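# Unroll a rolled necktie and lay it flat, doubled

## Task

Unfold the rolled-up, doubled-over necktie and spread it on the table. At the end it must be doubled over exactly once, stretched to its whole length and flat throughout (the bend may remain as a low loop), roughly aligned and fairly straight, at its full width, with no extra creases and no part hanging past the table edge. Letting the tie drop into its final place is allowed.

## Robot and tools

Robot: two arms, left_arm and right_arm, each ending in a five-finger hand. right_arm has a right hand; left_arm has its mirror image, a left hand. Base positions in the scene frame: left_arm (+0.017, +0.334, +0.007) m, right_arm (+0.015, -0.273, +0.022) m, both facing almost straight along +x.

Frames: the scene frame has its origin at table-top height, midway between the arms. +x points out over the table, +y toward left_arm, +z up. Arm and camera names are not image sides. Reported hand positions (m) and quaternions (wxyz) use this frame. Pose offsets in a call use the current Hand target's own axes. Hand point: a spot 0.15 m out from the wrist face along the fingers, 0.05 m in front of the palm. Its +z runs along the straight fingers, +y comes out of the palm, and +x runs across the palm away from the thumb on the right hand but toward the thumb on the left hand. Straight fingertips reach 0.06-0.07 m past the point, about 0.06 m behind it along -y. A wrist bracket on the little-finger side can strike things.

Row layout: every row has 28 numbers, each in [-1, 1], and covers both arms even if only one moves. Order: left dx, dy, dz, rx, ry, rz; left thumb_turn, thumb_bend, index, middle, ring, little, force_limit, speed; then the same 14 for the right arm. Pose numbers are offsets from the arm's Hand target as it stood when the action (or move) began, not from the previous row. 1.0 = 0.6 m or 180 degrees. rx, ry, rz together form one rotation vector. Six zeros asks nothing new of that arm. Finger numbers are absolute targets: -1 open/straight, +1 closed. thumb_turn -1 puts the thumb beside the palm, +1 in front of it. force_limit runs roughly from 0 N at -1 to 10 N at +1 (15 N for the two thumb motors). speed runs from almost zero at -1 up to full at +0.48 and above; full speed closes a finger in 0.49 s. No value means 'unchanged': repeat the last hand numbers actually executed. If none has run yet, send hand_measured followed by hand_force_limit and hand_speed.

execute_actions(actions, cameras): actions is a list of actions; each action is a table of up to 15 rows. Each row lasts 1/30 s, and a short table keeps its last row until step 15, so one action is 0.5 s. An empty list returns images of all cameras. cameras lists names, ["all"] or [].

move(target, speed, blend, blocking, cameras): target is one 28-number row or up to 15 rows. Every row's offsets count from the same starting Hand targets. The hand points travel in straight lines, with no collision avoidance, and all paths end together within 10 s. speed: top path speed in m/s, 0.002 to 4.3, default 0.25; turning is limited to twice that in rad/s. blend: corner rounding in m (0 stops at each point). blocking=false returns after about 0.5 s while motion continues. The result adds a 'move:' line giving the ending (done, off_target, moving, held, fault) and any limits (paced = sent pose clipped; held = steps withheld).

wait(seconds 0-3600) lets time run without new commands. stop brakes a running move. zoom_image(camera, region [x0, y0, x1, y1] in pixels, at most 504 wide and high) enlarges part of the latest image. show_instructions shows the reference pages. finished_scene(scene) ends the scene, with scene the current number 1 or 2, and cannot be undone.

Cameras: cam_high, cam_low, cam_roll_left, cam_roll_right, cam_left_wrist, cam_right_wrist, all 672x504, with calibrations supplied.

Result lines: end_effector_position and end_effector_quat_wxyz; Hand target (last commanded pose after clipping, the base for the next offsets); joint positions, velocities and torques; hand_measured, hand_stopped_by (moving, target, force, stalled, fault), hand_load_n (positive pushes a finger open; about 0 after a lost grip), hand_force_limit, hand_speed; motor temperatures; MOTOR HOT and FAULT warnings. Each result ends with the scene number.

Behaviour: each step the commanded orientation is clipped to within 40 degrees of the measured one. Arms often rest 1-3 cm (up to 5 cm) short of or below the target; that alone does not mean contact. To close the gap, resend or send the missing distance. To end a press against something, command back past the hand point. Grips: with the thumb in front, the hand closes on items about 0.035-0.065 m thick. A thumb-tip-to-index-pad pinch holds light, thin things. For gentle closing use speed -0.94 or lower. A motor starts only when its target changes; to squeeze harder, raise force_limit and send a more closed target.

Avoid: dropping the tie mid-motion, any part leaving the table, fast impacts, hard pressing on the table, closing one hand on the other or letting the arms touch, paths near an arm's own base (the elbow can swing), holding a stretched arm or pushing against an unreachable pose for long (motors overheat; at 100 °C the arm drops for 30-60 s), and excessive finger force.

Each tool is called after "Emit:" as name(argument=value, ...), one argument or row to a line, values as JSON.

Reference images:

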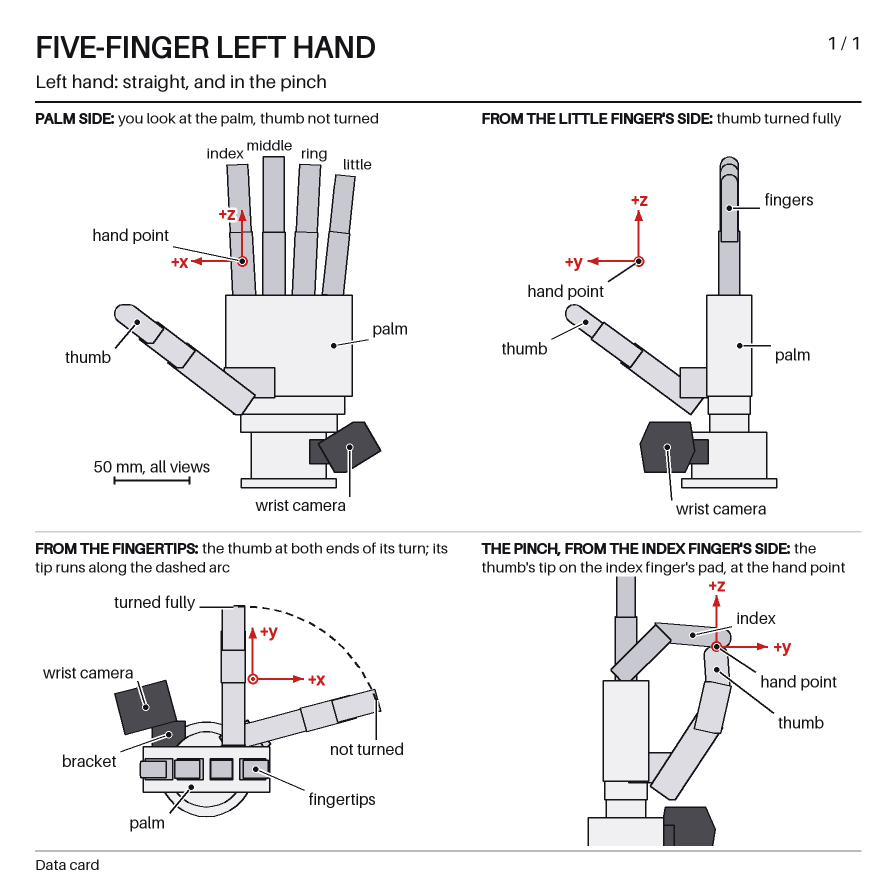

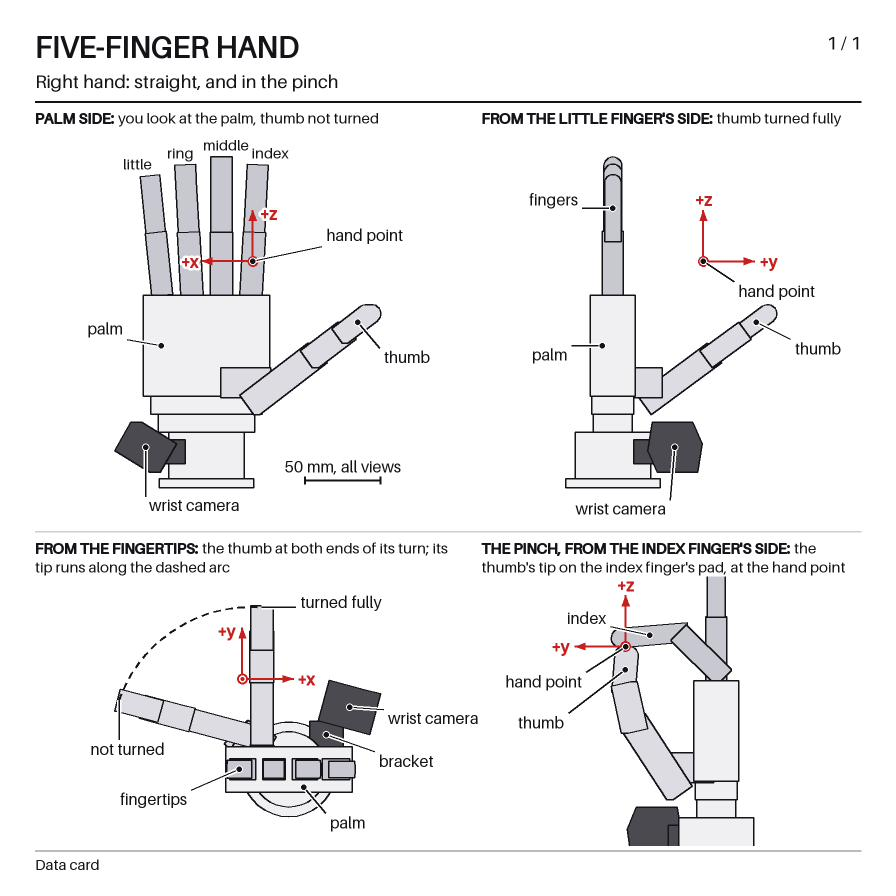

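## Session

Emit:
execute_actions(
  actions=[],
)

Scene clock: 0.00 s.
left_arm: end_effector_position=(+0.9636, +0.2337, +0.1884) hand_measured=(-1.000, -1.000, -1.000, -1.000, -1.000, -1.000) hand_load_n=(+0.0, +0.0, +0.0, -0.5, +0.0, +0.0) hand_stopped_by=(target, target, target, target, target, target) hand_force_limit=0.00 hand_speed=-0.80 end_effector_quat_wxyz=(-0.297, +0.680, -0.397, +0.540) | right_arm: end_effector_position=(+0.8590, -0.1475, +0.1508) hand_measured=(-1.000, -1.000, -1.000, -1.000, -1.000, -1.000) hand_load_n=(+0.0, +0.0, +0.0, +0.0, +0.0, +0.0) hand_stopped_by=(target, target, target, target, target, target) hand_force_limit=0.00 hand_speed=-0.80 end_effector_quat_wxyz=(-0.537, +0.682, -0.210, +0.449)
Joint positions: left_arm=[-0.053 2.301 2.072 -0.014 -0.022 -0.545] | right_arm=[0.043 2.162 1.594 0.544 -0.551 -0.41]
Joint velocities: within noise
Joint torques (N m): no reading
Motor temperatures (°C): left_arm=[26 35 27 23 24 24] | right_arm=[24 32 22 24 22 22]
Heat: left arm: hottest shoulder 35 °C; right arm: hottest shoulder 32 °C.
Hand target: left_arm +0.9686, +0.2335, +0.1880; -0.299, +0.678, -0.396, +0.543 | right_arm +0.8648, -0.1474, +0.1594; -0.539, +0.678, -0.205, +0.456
camera_calibration:
cam_left_wrist: T_world_to_cam=[[0.2546, 0.23219, 0.93876, -0.47136], [-0.47329, -0.81662, 0.33034, 0.58378], [0.84331, -0.52841, -0.09802, -0.55629]] pos_world=[0.86543, 0.29222, 0.19512]
cam_right_wrist: T_world_to_cam=[[0.35851, -0.5059, -0.78456, -0.26094], [-0.81165, 0.24627, -0.52969, 0.80667], [0.46119, 0.82669, -0.32232, -0.10827]] pos_world=[0.79822, -0.24117, 0.18766]

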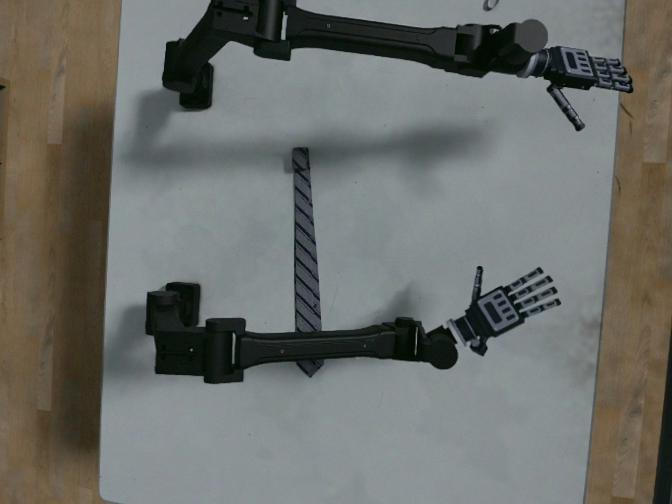

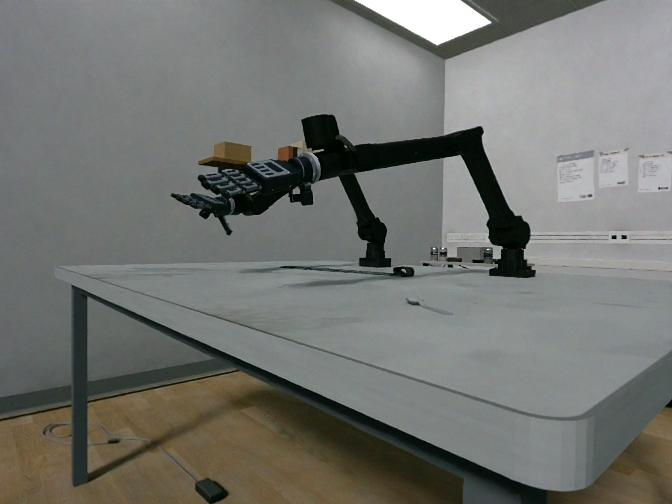

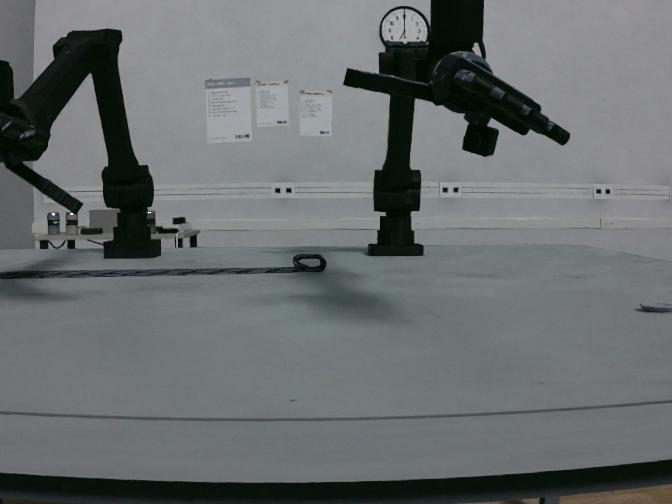

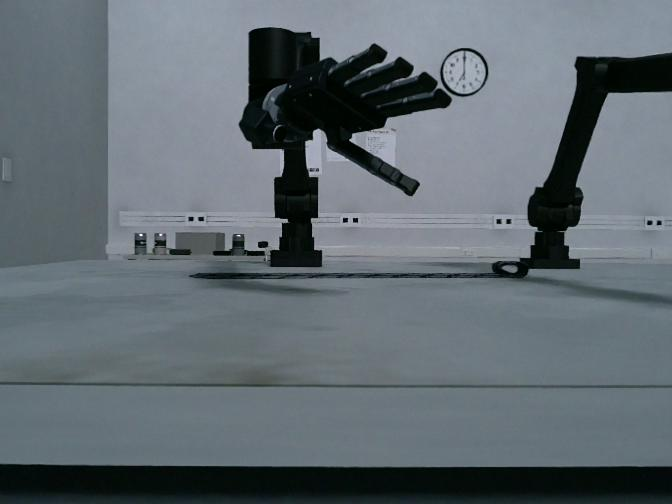

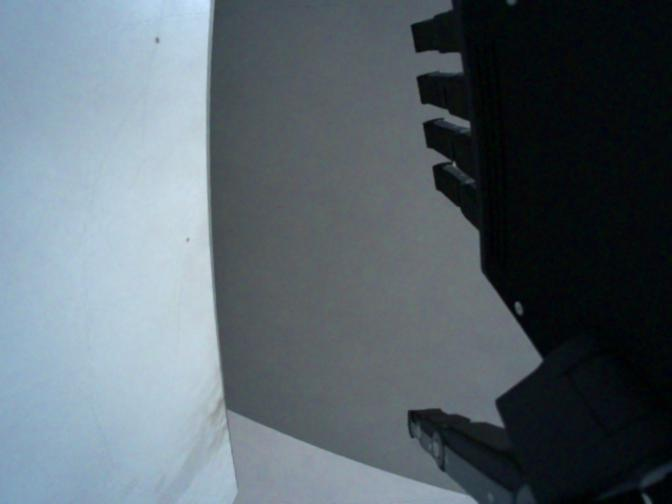

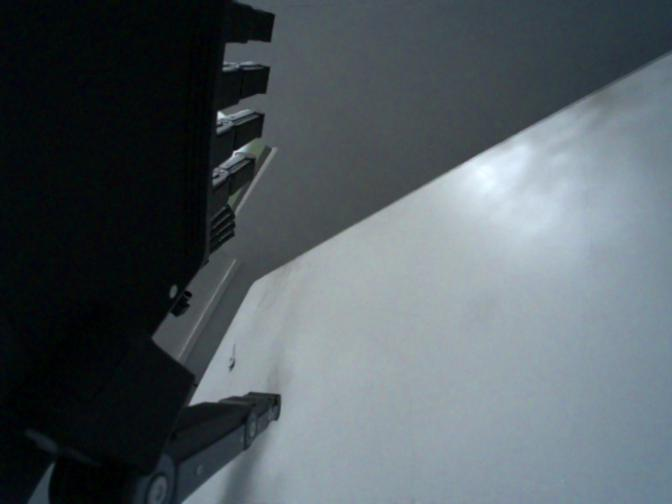

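Emit:
move(
  target=[
    [0.093,-0.138,-0.383,0,0,0,-1,-1,-1,-1,-1,-1,0,-0.8,0.39,-0.011,-0.467,-0.05,0.117,0,-1,-1,-1,-1,-1,-1,0,-0.8],
    [0.265,0.367,-0.983,-0.251,-0.357,-0.225,-1,-1,-1,-1,-1,-1,0,-0.8,0.39,-0.011,-0.467,-0.05,0.117,0,-1,-1,-1,-1,-1,-1,0,-0.8],
  ],
  speed=0.3,
  blend=0.08,
  cameras=["cam_high","cam_roll_left","cam_roll_right"],
)

Emit:
zoom_image(
  camera="cam_roll_left",
  region=[200, 150, 400, 290],
)

Emit:
zoom_image(
  camera="cam_roll_right",
  region=[450, 230, 570, 290],
)

Scene clock: 29.30 s.
left_arm: end_effector_position=(+0.3715, -0.0022, +0.2246) hand_measured=(-1.000, -1.000, -1.000, -1.000, -1.000, -1.000) hand_load_n=(+0.0, +0.0, +0.0, +0.0, +0.0, +0.0) hand_stopped_by=(target, target, target, target, target, target) hand_force_limit=0.00 hand_speed=-0.80 end_effector_quat_wxyz=(+0.005, +0.994, -0.112, +0.008) | right_arm: end_effector_position=(+0.7467, -0.4801, +0.2566) hand_measured=(-1.000, -1.000, -1.000, -1.000, -1.000, -1.000) hand_load_n=(-0.5, +0.0, +0.0, +0.0, +0.0, +0.0) hand_stopped_by=(target, target, target, target, target, target) hand_force_limit=0.00 hand_speed=-0.80 end_effector_quat_wxyz=(-0.437, +0.622, -0.335, +0.557)
Joint positions: left_arm=[-0.679 1.459 1.381 -1.475 -0.001 -2.021] | right_arm=[-0.405 1.823 1.335 0.489 -0.593 -0.41]
Joint torques (N m): left_arm=[-0.38 -12.1 6.72 -0.36 0.03 -0.04] | right_arm=[1.26 -16.09 7.56 1.73 -0.11 -0.07]
Motor temperatures (°C): left_arm=[26 38 32 23 24 24] | right_arm=[24 33 24 24 22 22]
Heat: left arm: hottest shoulder 38 °C; right arm: hottest shoulder 33 °C.
Hand target: left_arm +0.3636, -0.0005, +0.2204; +0.000, +0.994, -0.110, +0.000 | right_arm +0.7454, -0.4776, +0.2593; -0.438, +0.623, -0.335, +0.555
Off the commanded pose: left_arm 0.009 m, 1 deg | right_arm 0.004 m, 0 deg.
move: done

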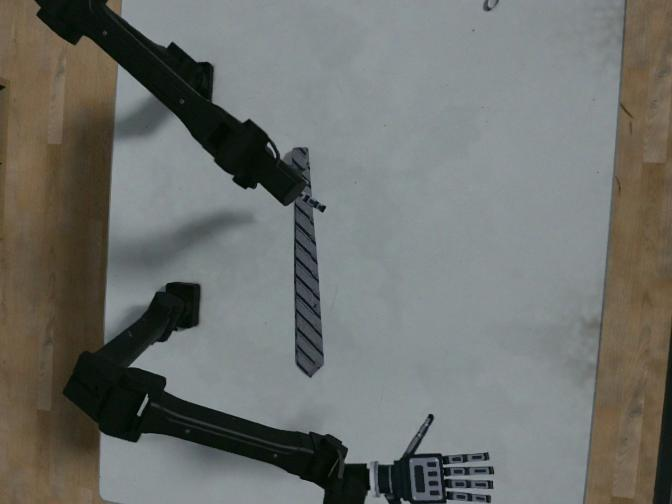

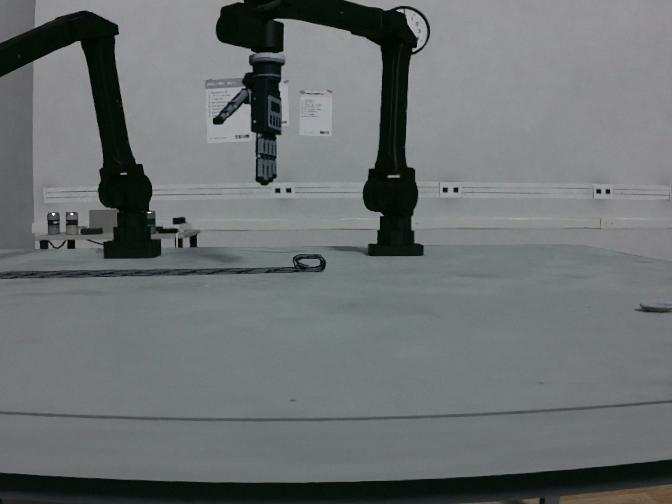

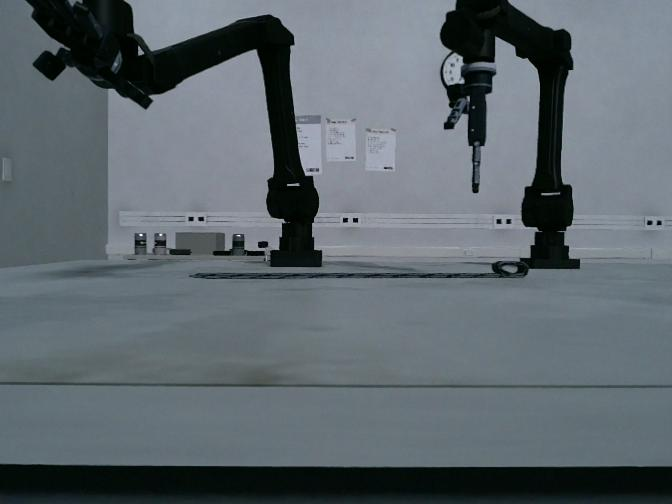

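Scaled by 2.520 from the camera's image (finer frame: 960x720).

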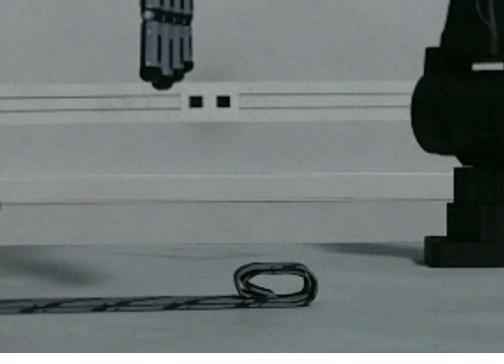

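Scaled by 4.200 from the camera's image (finer frame: 960x720).

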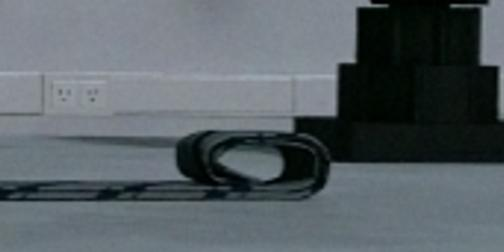

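Emit:
move(
  target=[
    [-0.016,0.004,0.21,0,0,0,-1,-1,-1,-1,-1,-1,0,-0.8,0,0,0,0,0,0,-1,-1,-1,-1,-1,-1,0,-0.8],
    [-0.016,0.004,0.24,0,0,0,-1,-1,-1,-1,-1,-1,0,-0.8,0,0,0,0,0,0,-1,-1,-1,-1,-1,-1,0,-0.8],
    [-0.086,-0.203,0.24,0,0,-0.04,-1,-1,-1,-1,-1,-1,0,-0.8,0,0,0,0,0,0,-1,-1,-1,-1,-1,-1,0,-0.8],
  ],
  speed=[0.15,0.08,0.1],
  cameras=["cam_high","cam_roll_left","cam_roll_right"],
)

Emit:
zoom_image(
  camera="cam_roll_left",
  region=[250, 200, 450, 300],
)

Scene clock: 39.83 s.
left_arm: end_effector_position=(+0.3428, +0.1239, +0.0789) hand_measured=(-1.000, -1.000, -1.000, -1.000, -1.000, -1.000) hand_load_n=(+0.0, +0.0, +0.0, +0.0, +0.0, +0.0) hand_stopped_by=(target, target, target, target, target, target) hand_force_limit=0.00 hand_speed=-0.80 end_effector_quat_wxyz=(+0.000, +0.999, -0.046, +0.001) | right_arm: end_effector_position=(+0.7467, -0.4801, +0.2566) hand_measured=(-1.000, -1.000, -1.000, -1.000, -1.000, -1.000) hand_load_n=(-0.5, +0.0, +0.0, +0.0, +0.0, +0.5) hand_stopped_by=(target, target, target, target, target, target) hand_force_limit=0.00 hand_speed=-0.80 end_effector_quat_wxyz=(-0.437, +0.622, -0.335, +0.557)
Joint positions: left_arm=[-0.458 1.322 0.848 -1.096 0 -1.932] | right_arm=[-0.405 1.823 1.335 0.489 -0.593 -0.41]
Joint torques (N m): left_arm=[1.14 -8.94 5.79 0.29 0 0.21] | right_arm=[1.2 -16.03 7.54 1.74 -0.1 -0.07]
Heat: left arm: hottest shoulder 37 °C; right arm: hottest shoulder 34 °C.
Hand target: left_arm +0.3399, +0.1296, +0.0762; +0.000, +0.999, -0.047, +0.000 | right_arm +0.7454, -0.4776, +0.2593; -0.438, +0.623, -0.335, +0.555
Off the commanded pose: left_arm 0.007 m, 0 deg | right_arm 0.004 m, 0 deg.
move: done

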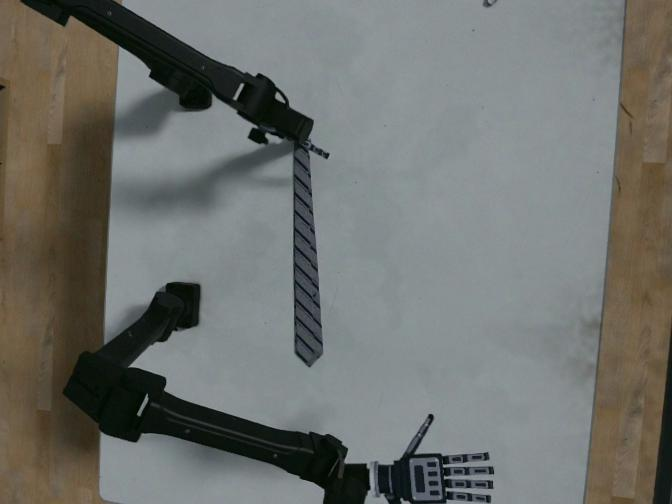

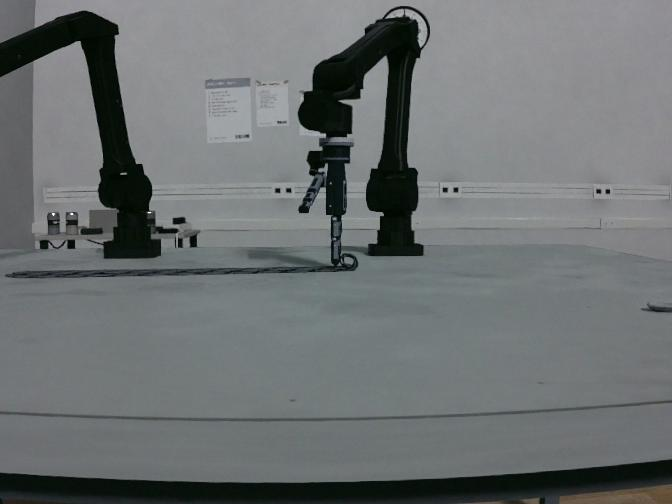

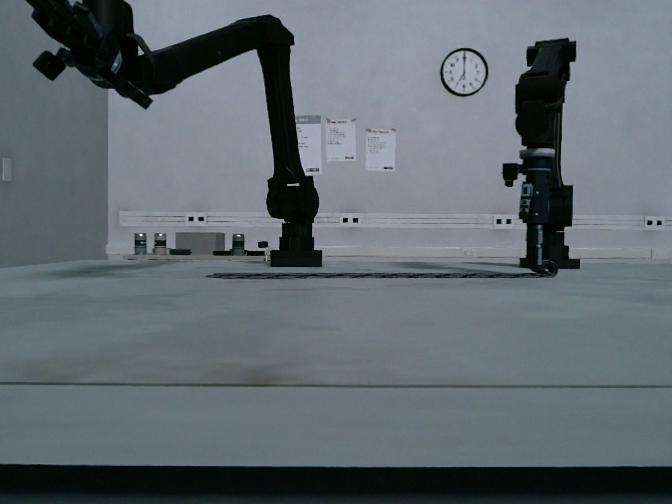

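Scaled by 2.520 from the camera's image (finer frame: 960x720).

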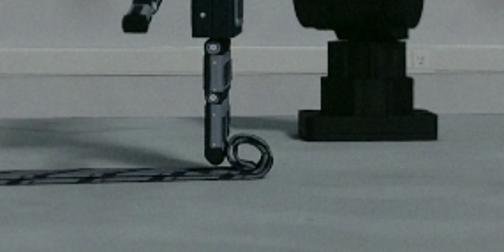

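Emit:
move(
  target=[-0.035,-0.198,0,0,0,-0.03,-1,-1,-1,-1,-1,-1,0,-0.8,0,0,0,0,0,0,-1,-1,-1,-1,-1,-1,0,-0.8],
  speed=0.1,
  cameras=["cam_high","cam_roll_left"],
)

Emit:
zoom_image(
  camera="cam_roll_left",
  region=[300, 200, 500, 300],
)

Scene clock: 44.90 s.
left_arm: end_effector_position=(+0.3392, +0.2459, +0.0792) hand_measured=(-1.000, -1.000, -1.000, -1.000, -1.000, -1.000) hand_load_n=(+0.0, +0.0, +0.0, +0.0, +0.0, +0.0) hand_stopped_by=(target, target, target, target, target, target) hand_force_limit=0.00 hand_speed=-0.80 end_effector_quat_wxyz=(+0.001, +1.000, +0.001, +0.007) | right_arm: end_effector_position=(+0.7467, -0.4801, +0.2566) hand_measured=(-1.000, -1.000, -1.000, -1.000, -1.000, -1.000) hand_load_n=(+0.0, +0.0, +0.0, +0.0, +0.0, +0.0) hand_stopped_by=(target, target, target, target, target, target) hand_force_limit=0.00 hand_speed=-0.80 end_effector_quat_wxyz=(-0.437, +0.622, -0.335, +0.557)
Joint positions: left_arm=[-0.098 1.193 0.738 -1.101 0 -1.667] | right_arm=[-0.405 1.823 1.335 0.489 -0.593 -0.41]
Joint torques (N m): left_arm=[1.08 -7.12 5.85 -0.4 0.04 0.21] | right_arm=[1.2 -16.15 7.54 1.73 -0.11 -0.08]
Heat: left arm: hottest shoulder 37 °C; right arm: hottest shoulder 34 °C.
Hand target: left_arm +0.3301, +0.2499, +0.0761; +0.000, +1.000, +0.000, +0.000 | right_arm +0.7454, -0.4776, +0.2593; -0.438, +0.623, -0.335, +0.555
Off the commanded pose: left_arm 0.010 m, 1 deg | right_arm 0.004 m, 0 deg.
move: done

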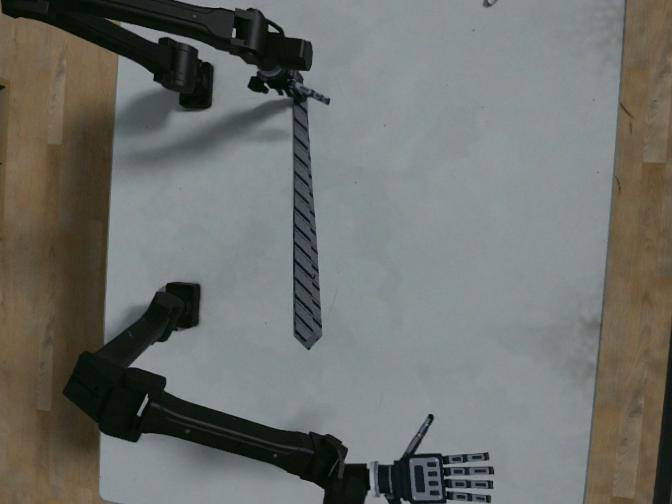

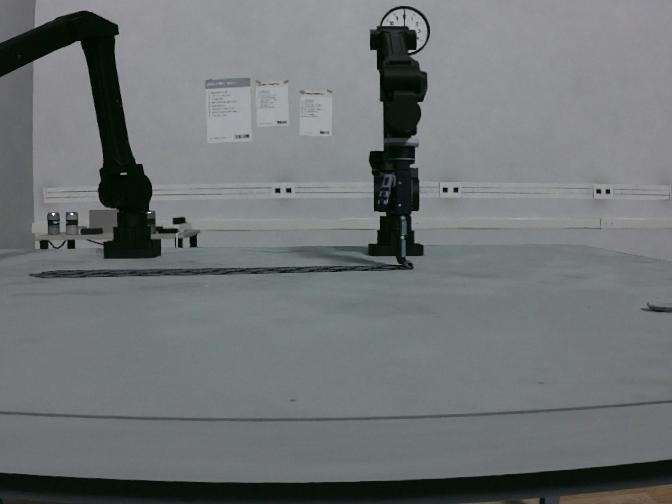

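Scaled by 2.520 from the camera's image (finer frame: 960x720).

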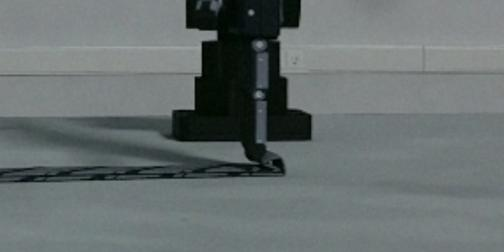

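Emit:
move(
  target=[
    [0,0.04,0,0,0,0,-1,-1,-1,-1,-1,-1,0,-0.8,0,0,0,0,0,0,-1,-1,-1,-1,-1,-1,0,-0.8],
    [0,0.04,-0.2,0,0,0,-1,-1,-1,-1,-1,-1,0,-0.8,0,0,0,0,0,0,-1,-1,-1,-1,-1,-1,0,-0.8],
    [0,-0.4,-0.2,0,0,0,-1,-1,-1,-1,-1,-1,0,-0.8,0,0,0,0,0,0,-1,-1,-1,-1,-1,-1,0,-0.8],
  ],
  speed=[0.1,0.15,0.25],
  cameras=["cam_high","cam_roll_left","cam_roll_right","cam_left_wrist"],
)

Emit:
zoom_image(
  camera="cam_roll_left",
  region=[340, 240, 460, 300],
)

Emit:
zoom_image(
  camera="cam_roll_right",
  region=[550, 240, 670, 300],
)

Emit:
zoom_image(
  camera="cam_high",
  region=[240, 70, 360, 190],
)

Emit:
zoom_image(
  camera="cam_high",
  region=[240, 250, 360, 370],
)

Scene clock: 54.93 s.
left_arm: end_effector_position=(+0.3158, +0.4775, +0.1822) hand_measured=(-1.000, -1.000, -1.000, -1.000, -1.000, -1.000) hand_load_n=(+0.0, +0.0, +0.0, +0.5, +0.0, +0.0) hand_stopped_by=(target, target, target, target, target, target) hand_force_limit=0.00 hand_speed=-0.80 end_effector_quat_wxyz=(+0.012, +1.000, +0.005, -0.016) | right_arm: end_effector_position=(+0.7467, -0.4801, +0.2566) hand_measured=(-1.000, -1.000, -1.000, -1.000, -1.000, -1.000) hand_load_n=(+0.0, +0.0, +0.0, +0.0, +0.0, +0.0) hand_stopped_by=(target, target, target, target, target, target) hand_force_limit=0.00 hand_speed=-0.80 end_effector_quat_wxyz=(-0.437, +0.622, -0.335, +0.557)
Joint positions: left_arm=[0.647 1.261 1.079 -1.429 -0.001 -0.928] | right_arm=[-0.405 1.823 1.335 0.489 -0.593 -0.41]
Joint torques (N m): left_arm=[0.5 -6.89 11.32 0.08 0.07 0.21] | right_arm=[1.38 -16.15 7.53 1.74 -0.1 -0.08]
Heat: left arm: hottest shoulder 37 °C; right arm: hottest shoulder 35 °C.
Hand target: left_arm +0.3300, +0.4899, +0.1960; +0.000, +1.000, +0.000, +0.000 | right_arm +0.7454, -0.4776, +0.2593; -0.438, +0.623, -0.335, +0.555
Off the commanded pose: left_arm 0.023 m, 2 deg | right_arm 0.004 m, 0 deg.
move: off_target (left_arm)
cam_left_wrist: T_world_to_cam=[[0.28427, 0.95757, -0.04748, -0.53321], [0.8386, -0.22434, 0.49641, -0.24916], [0.46469, -0.18094, -0.86679, 0.21191]] pos_world=[0.26206, 0.49303, 0.28205]

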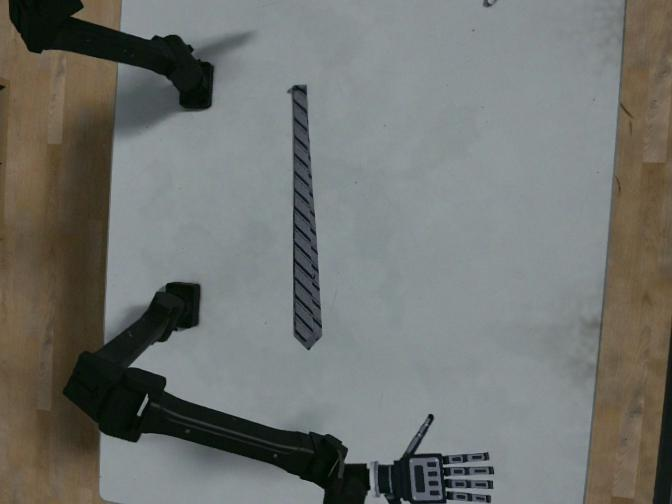

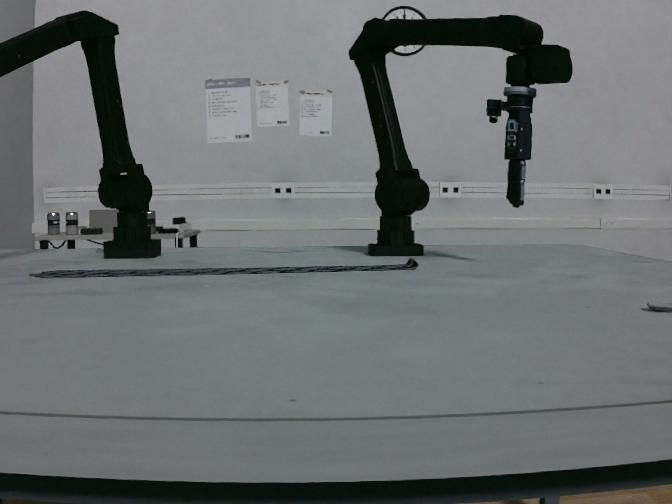

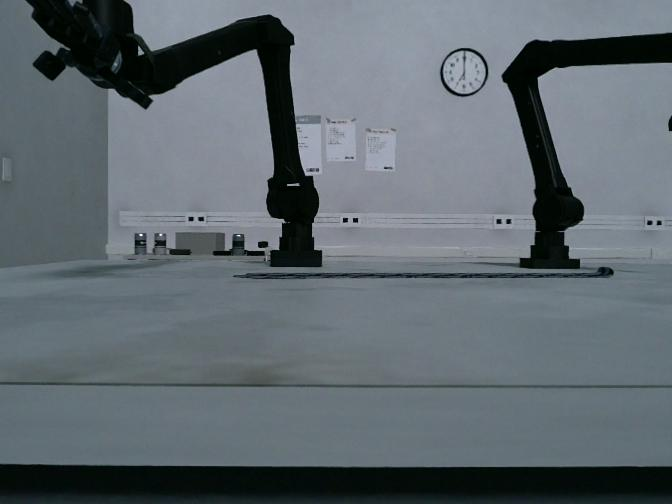

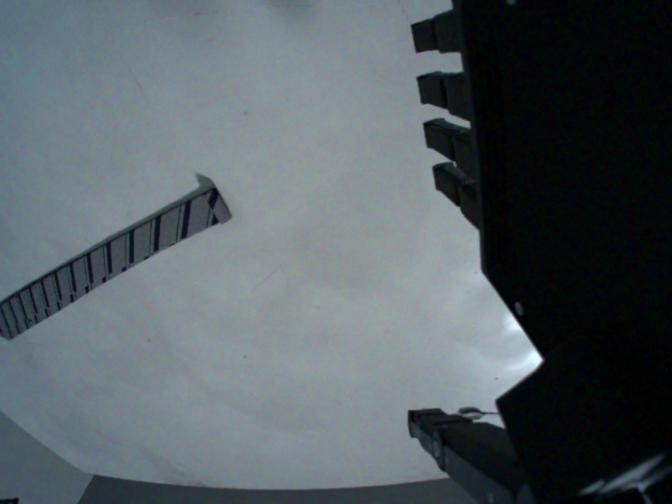

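Scaled by 4.200 from the camera's image (finer frame: 960x720).

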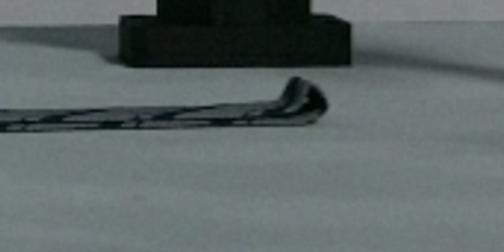

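Scaled by 4.200 from the camera's image (finer frame: 960x720).

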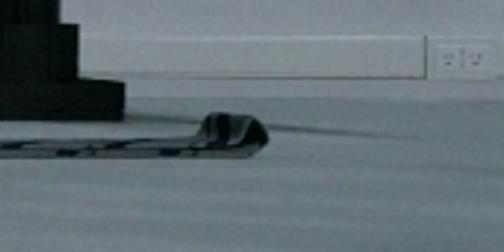

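Scaled by 4.200 from the camera's image (finer frame: 960x720).

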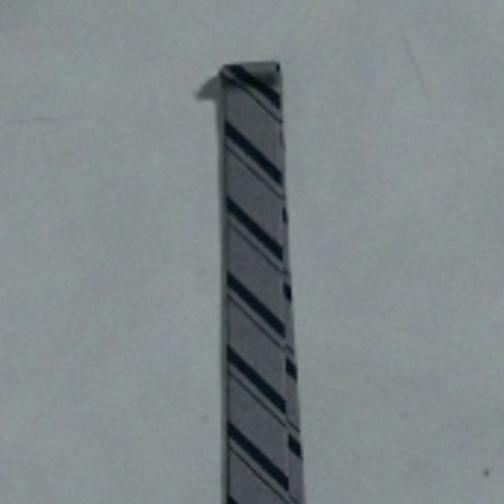

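Scaled by 4.200 from the camera's image (finer frame: 960x720).

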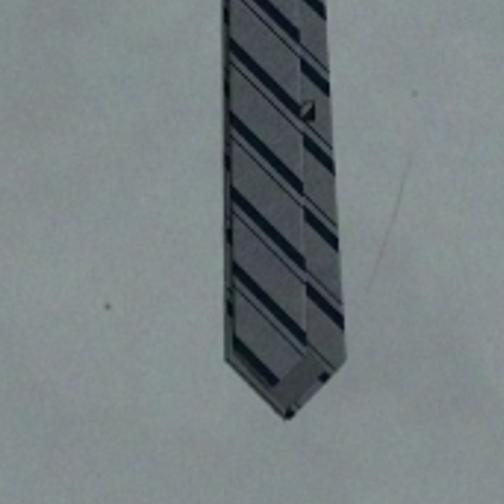

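Emit:
zoom_image(
  camera="cam_left_wrist",
  region=[140, 150, 260, 250],
)

Emit:
zoom_image(
  camera="cam_high",
  region=[280, 75, 320, 110],
)

Emit:
zoom_image(
  camera="cam_roll_left",
  region=[395, 250, 425, 280],
)

Emit:
zoom_image(
  camera="cam_roll_right",
  region=[590, 260, 620, 285],
)

Scaled by 4.200 from the camera's image (finer frame: 960x720).

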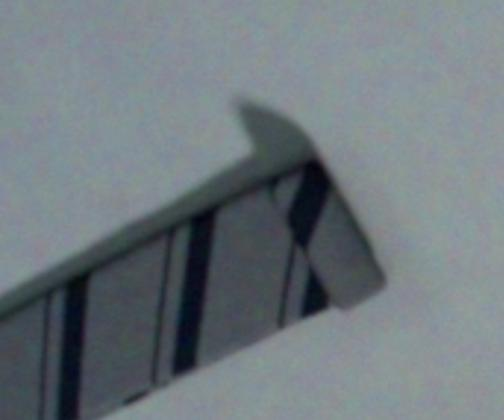

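Scaled by 12.600 from the camera's image (finer frame: 960x720).

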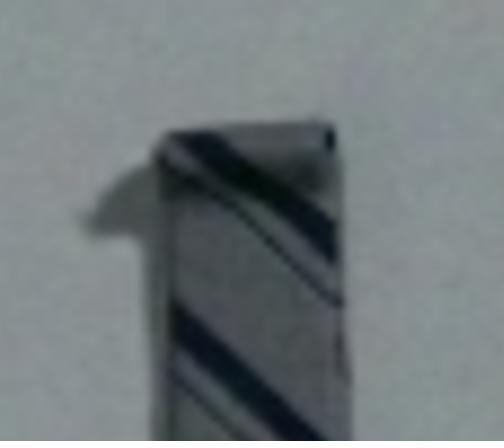

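Scaled by 16.800 from the camera's image (finer frame: 960x720).

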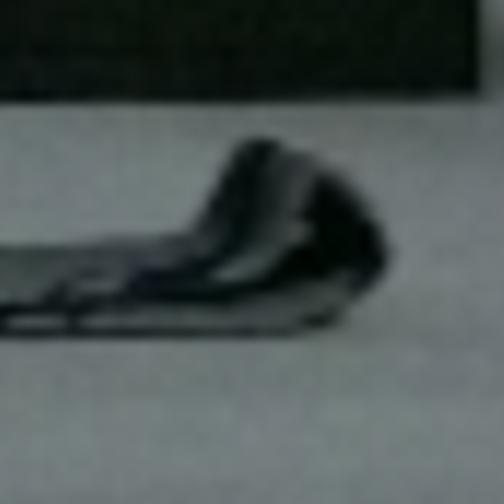

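Scaled by 16.800 from the camera's image (finer frame: 960x720).

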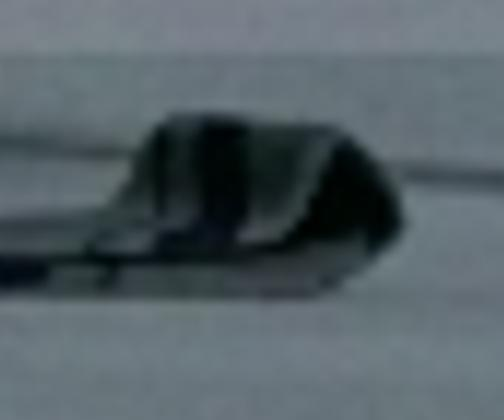

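Emit:
finished_scene(
  scene=2,
)

The scene is finished: the task was done.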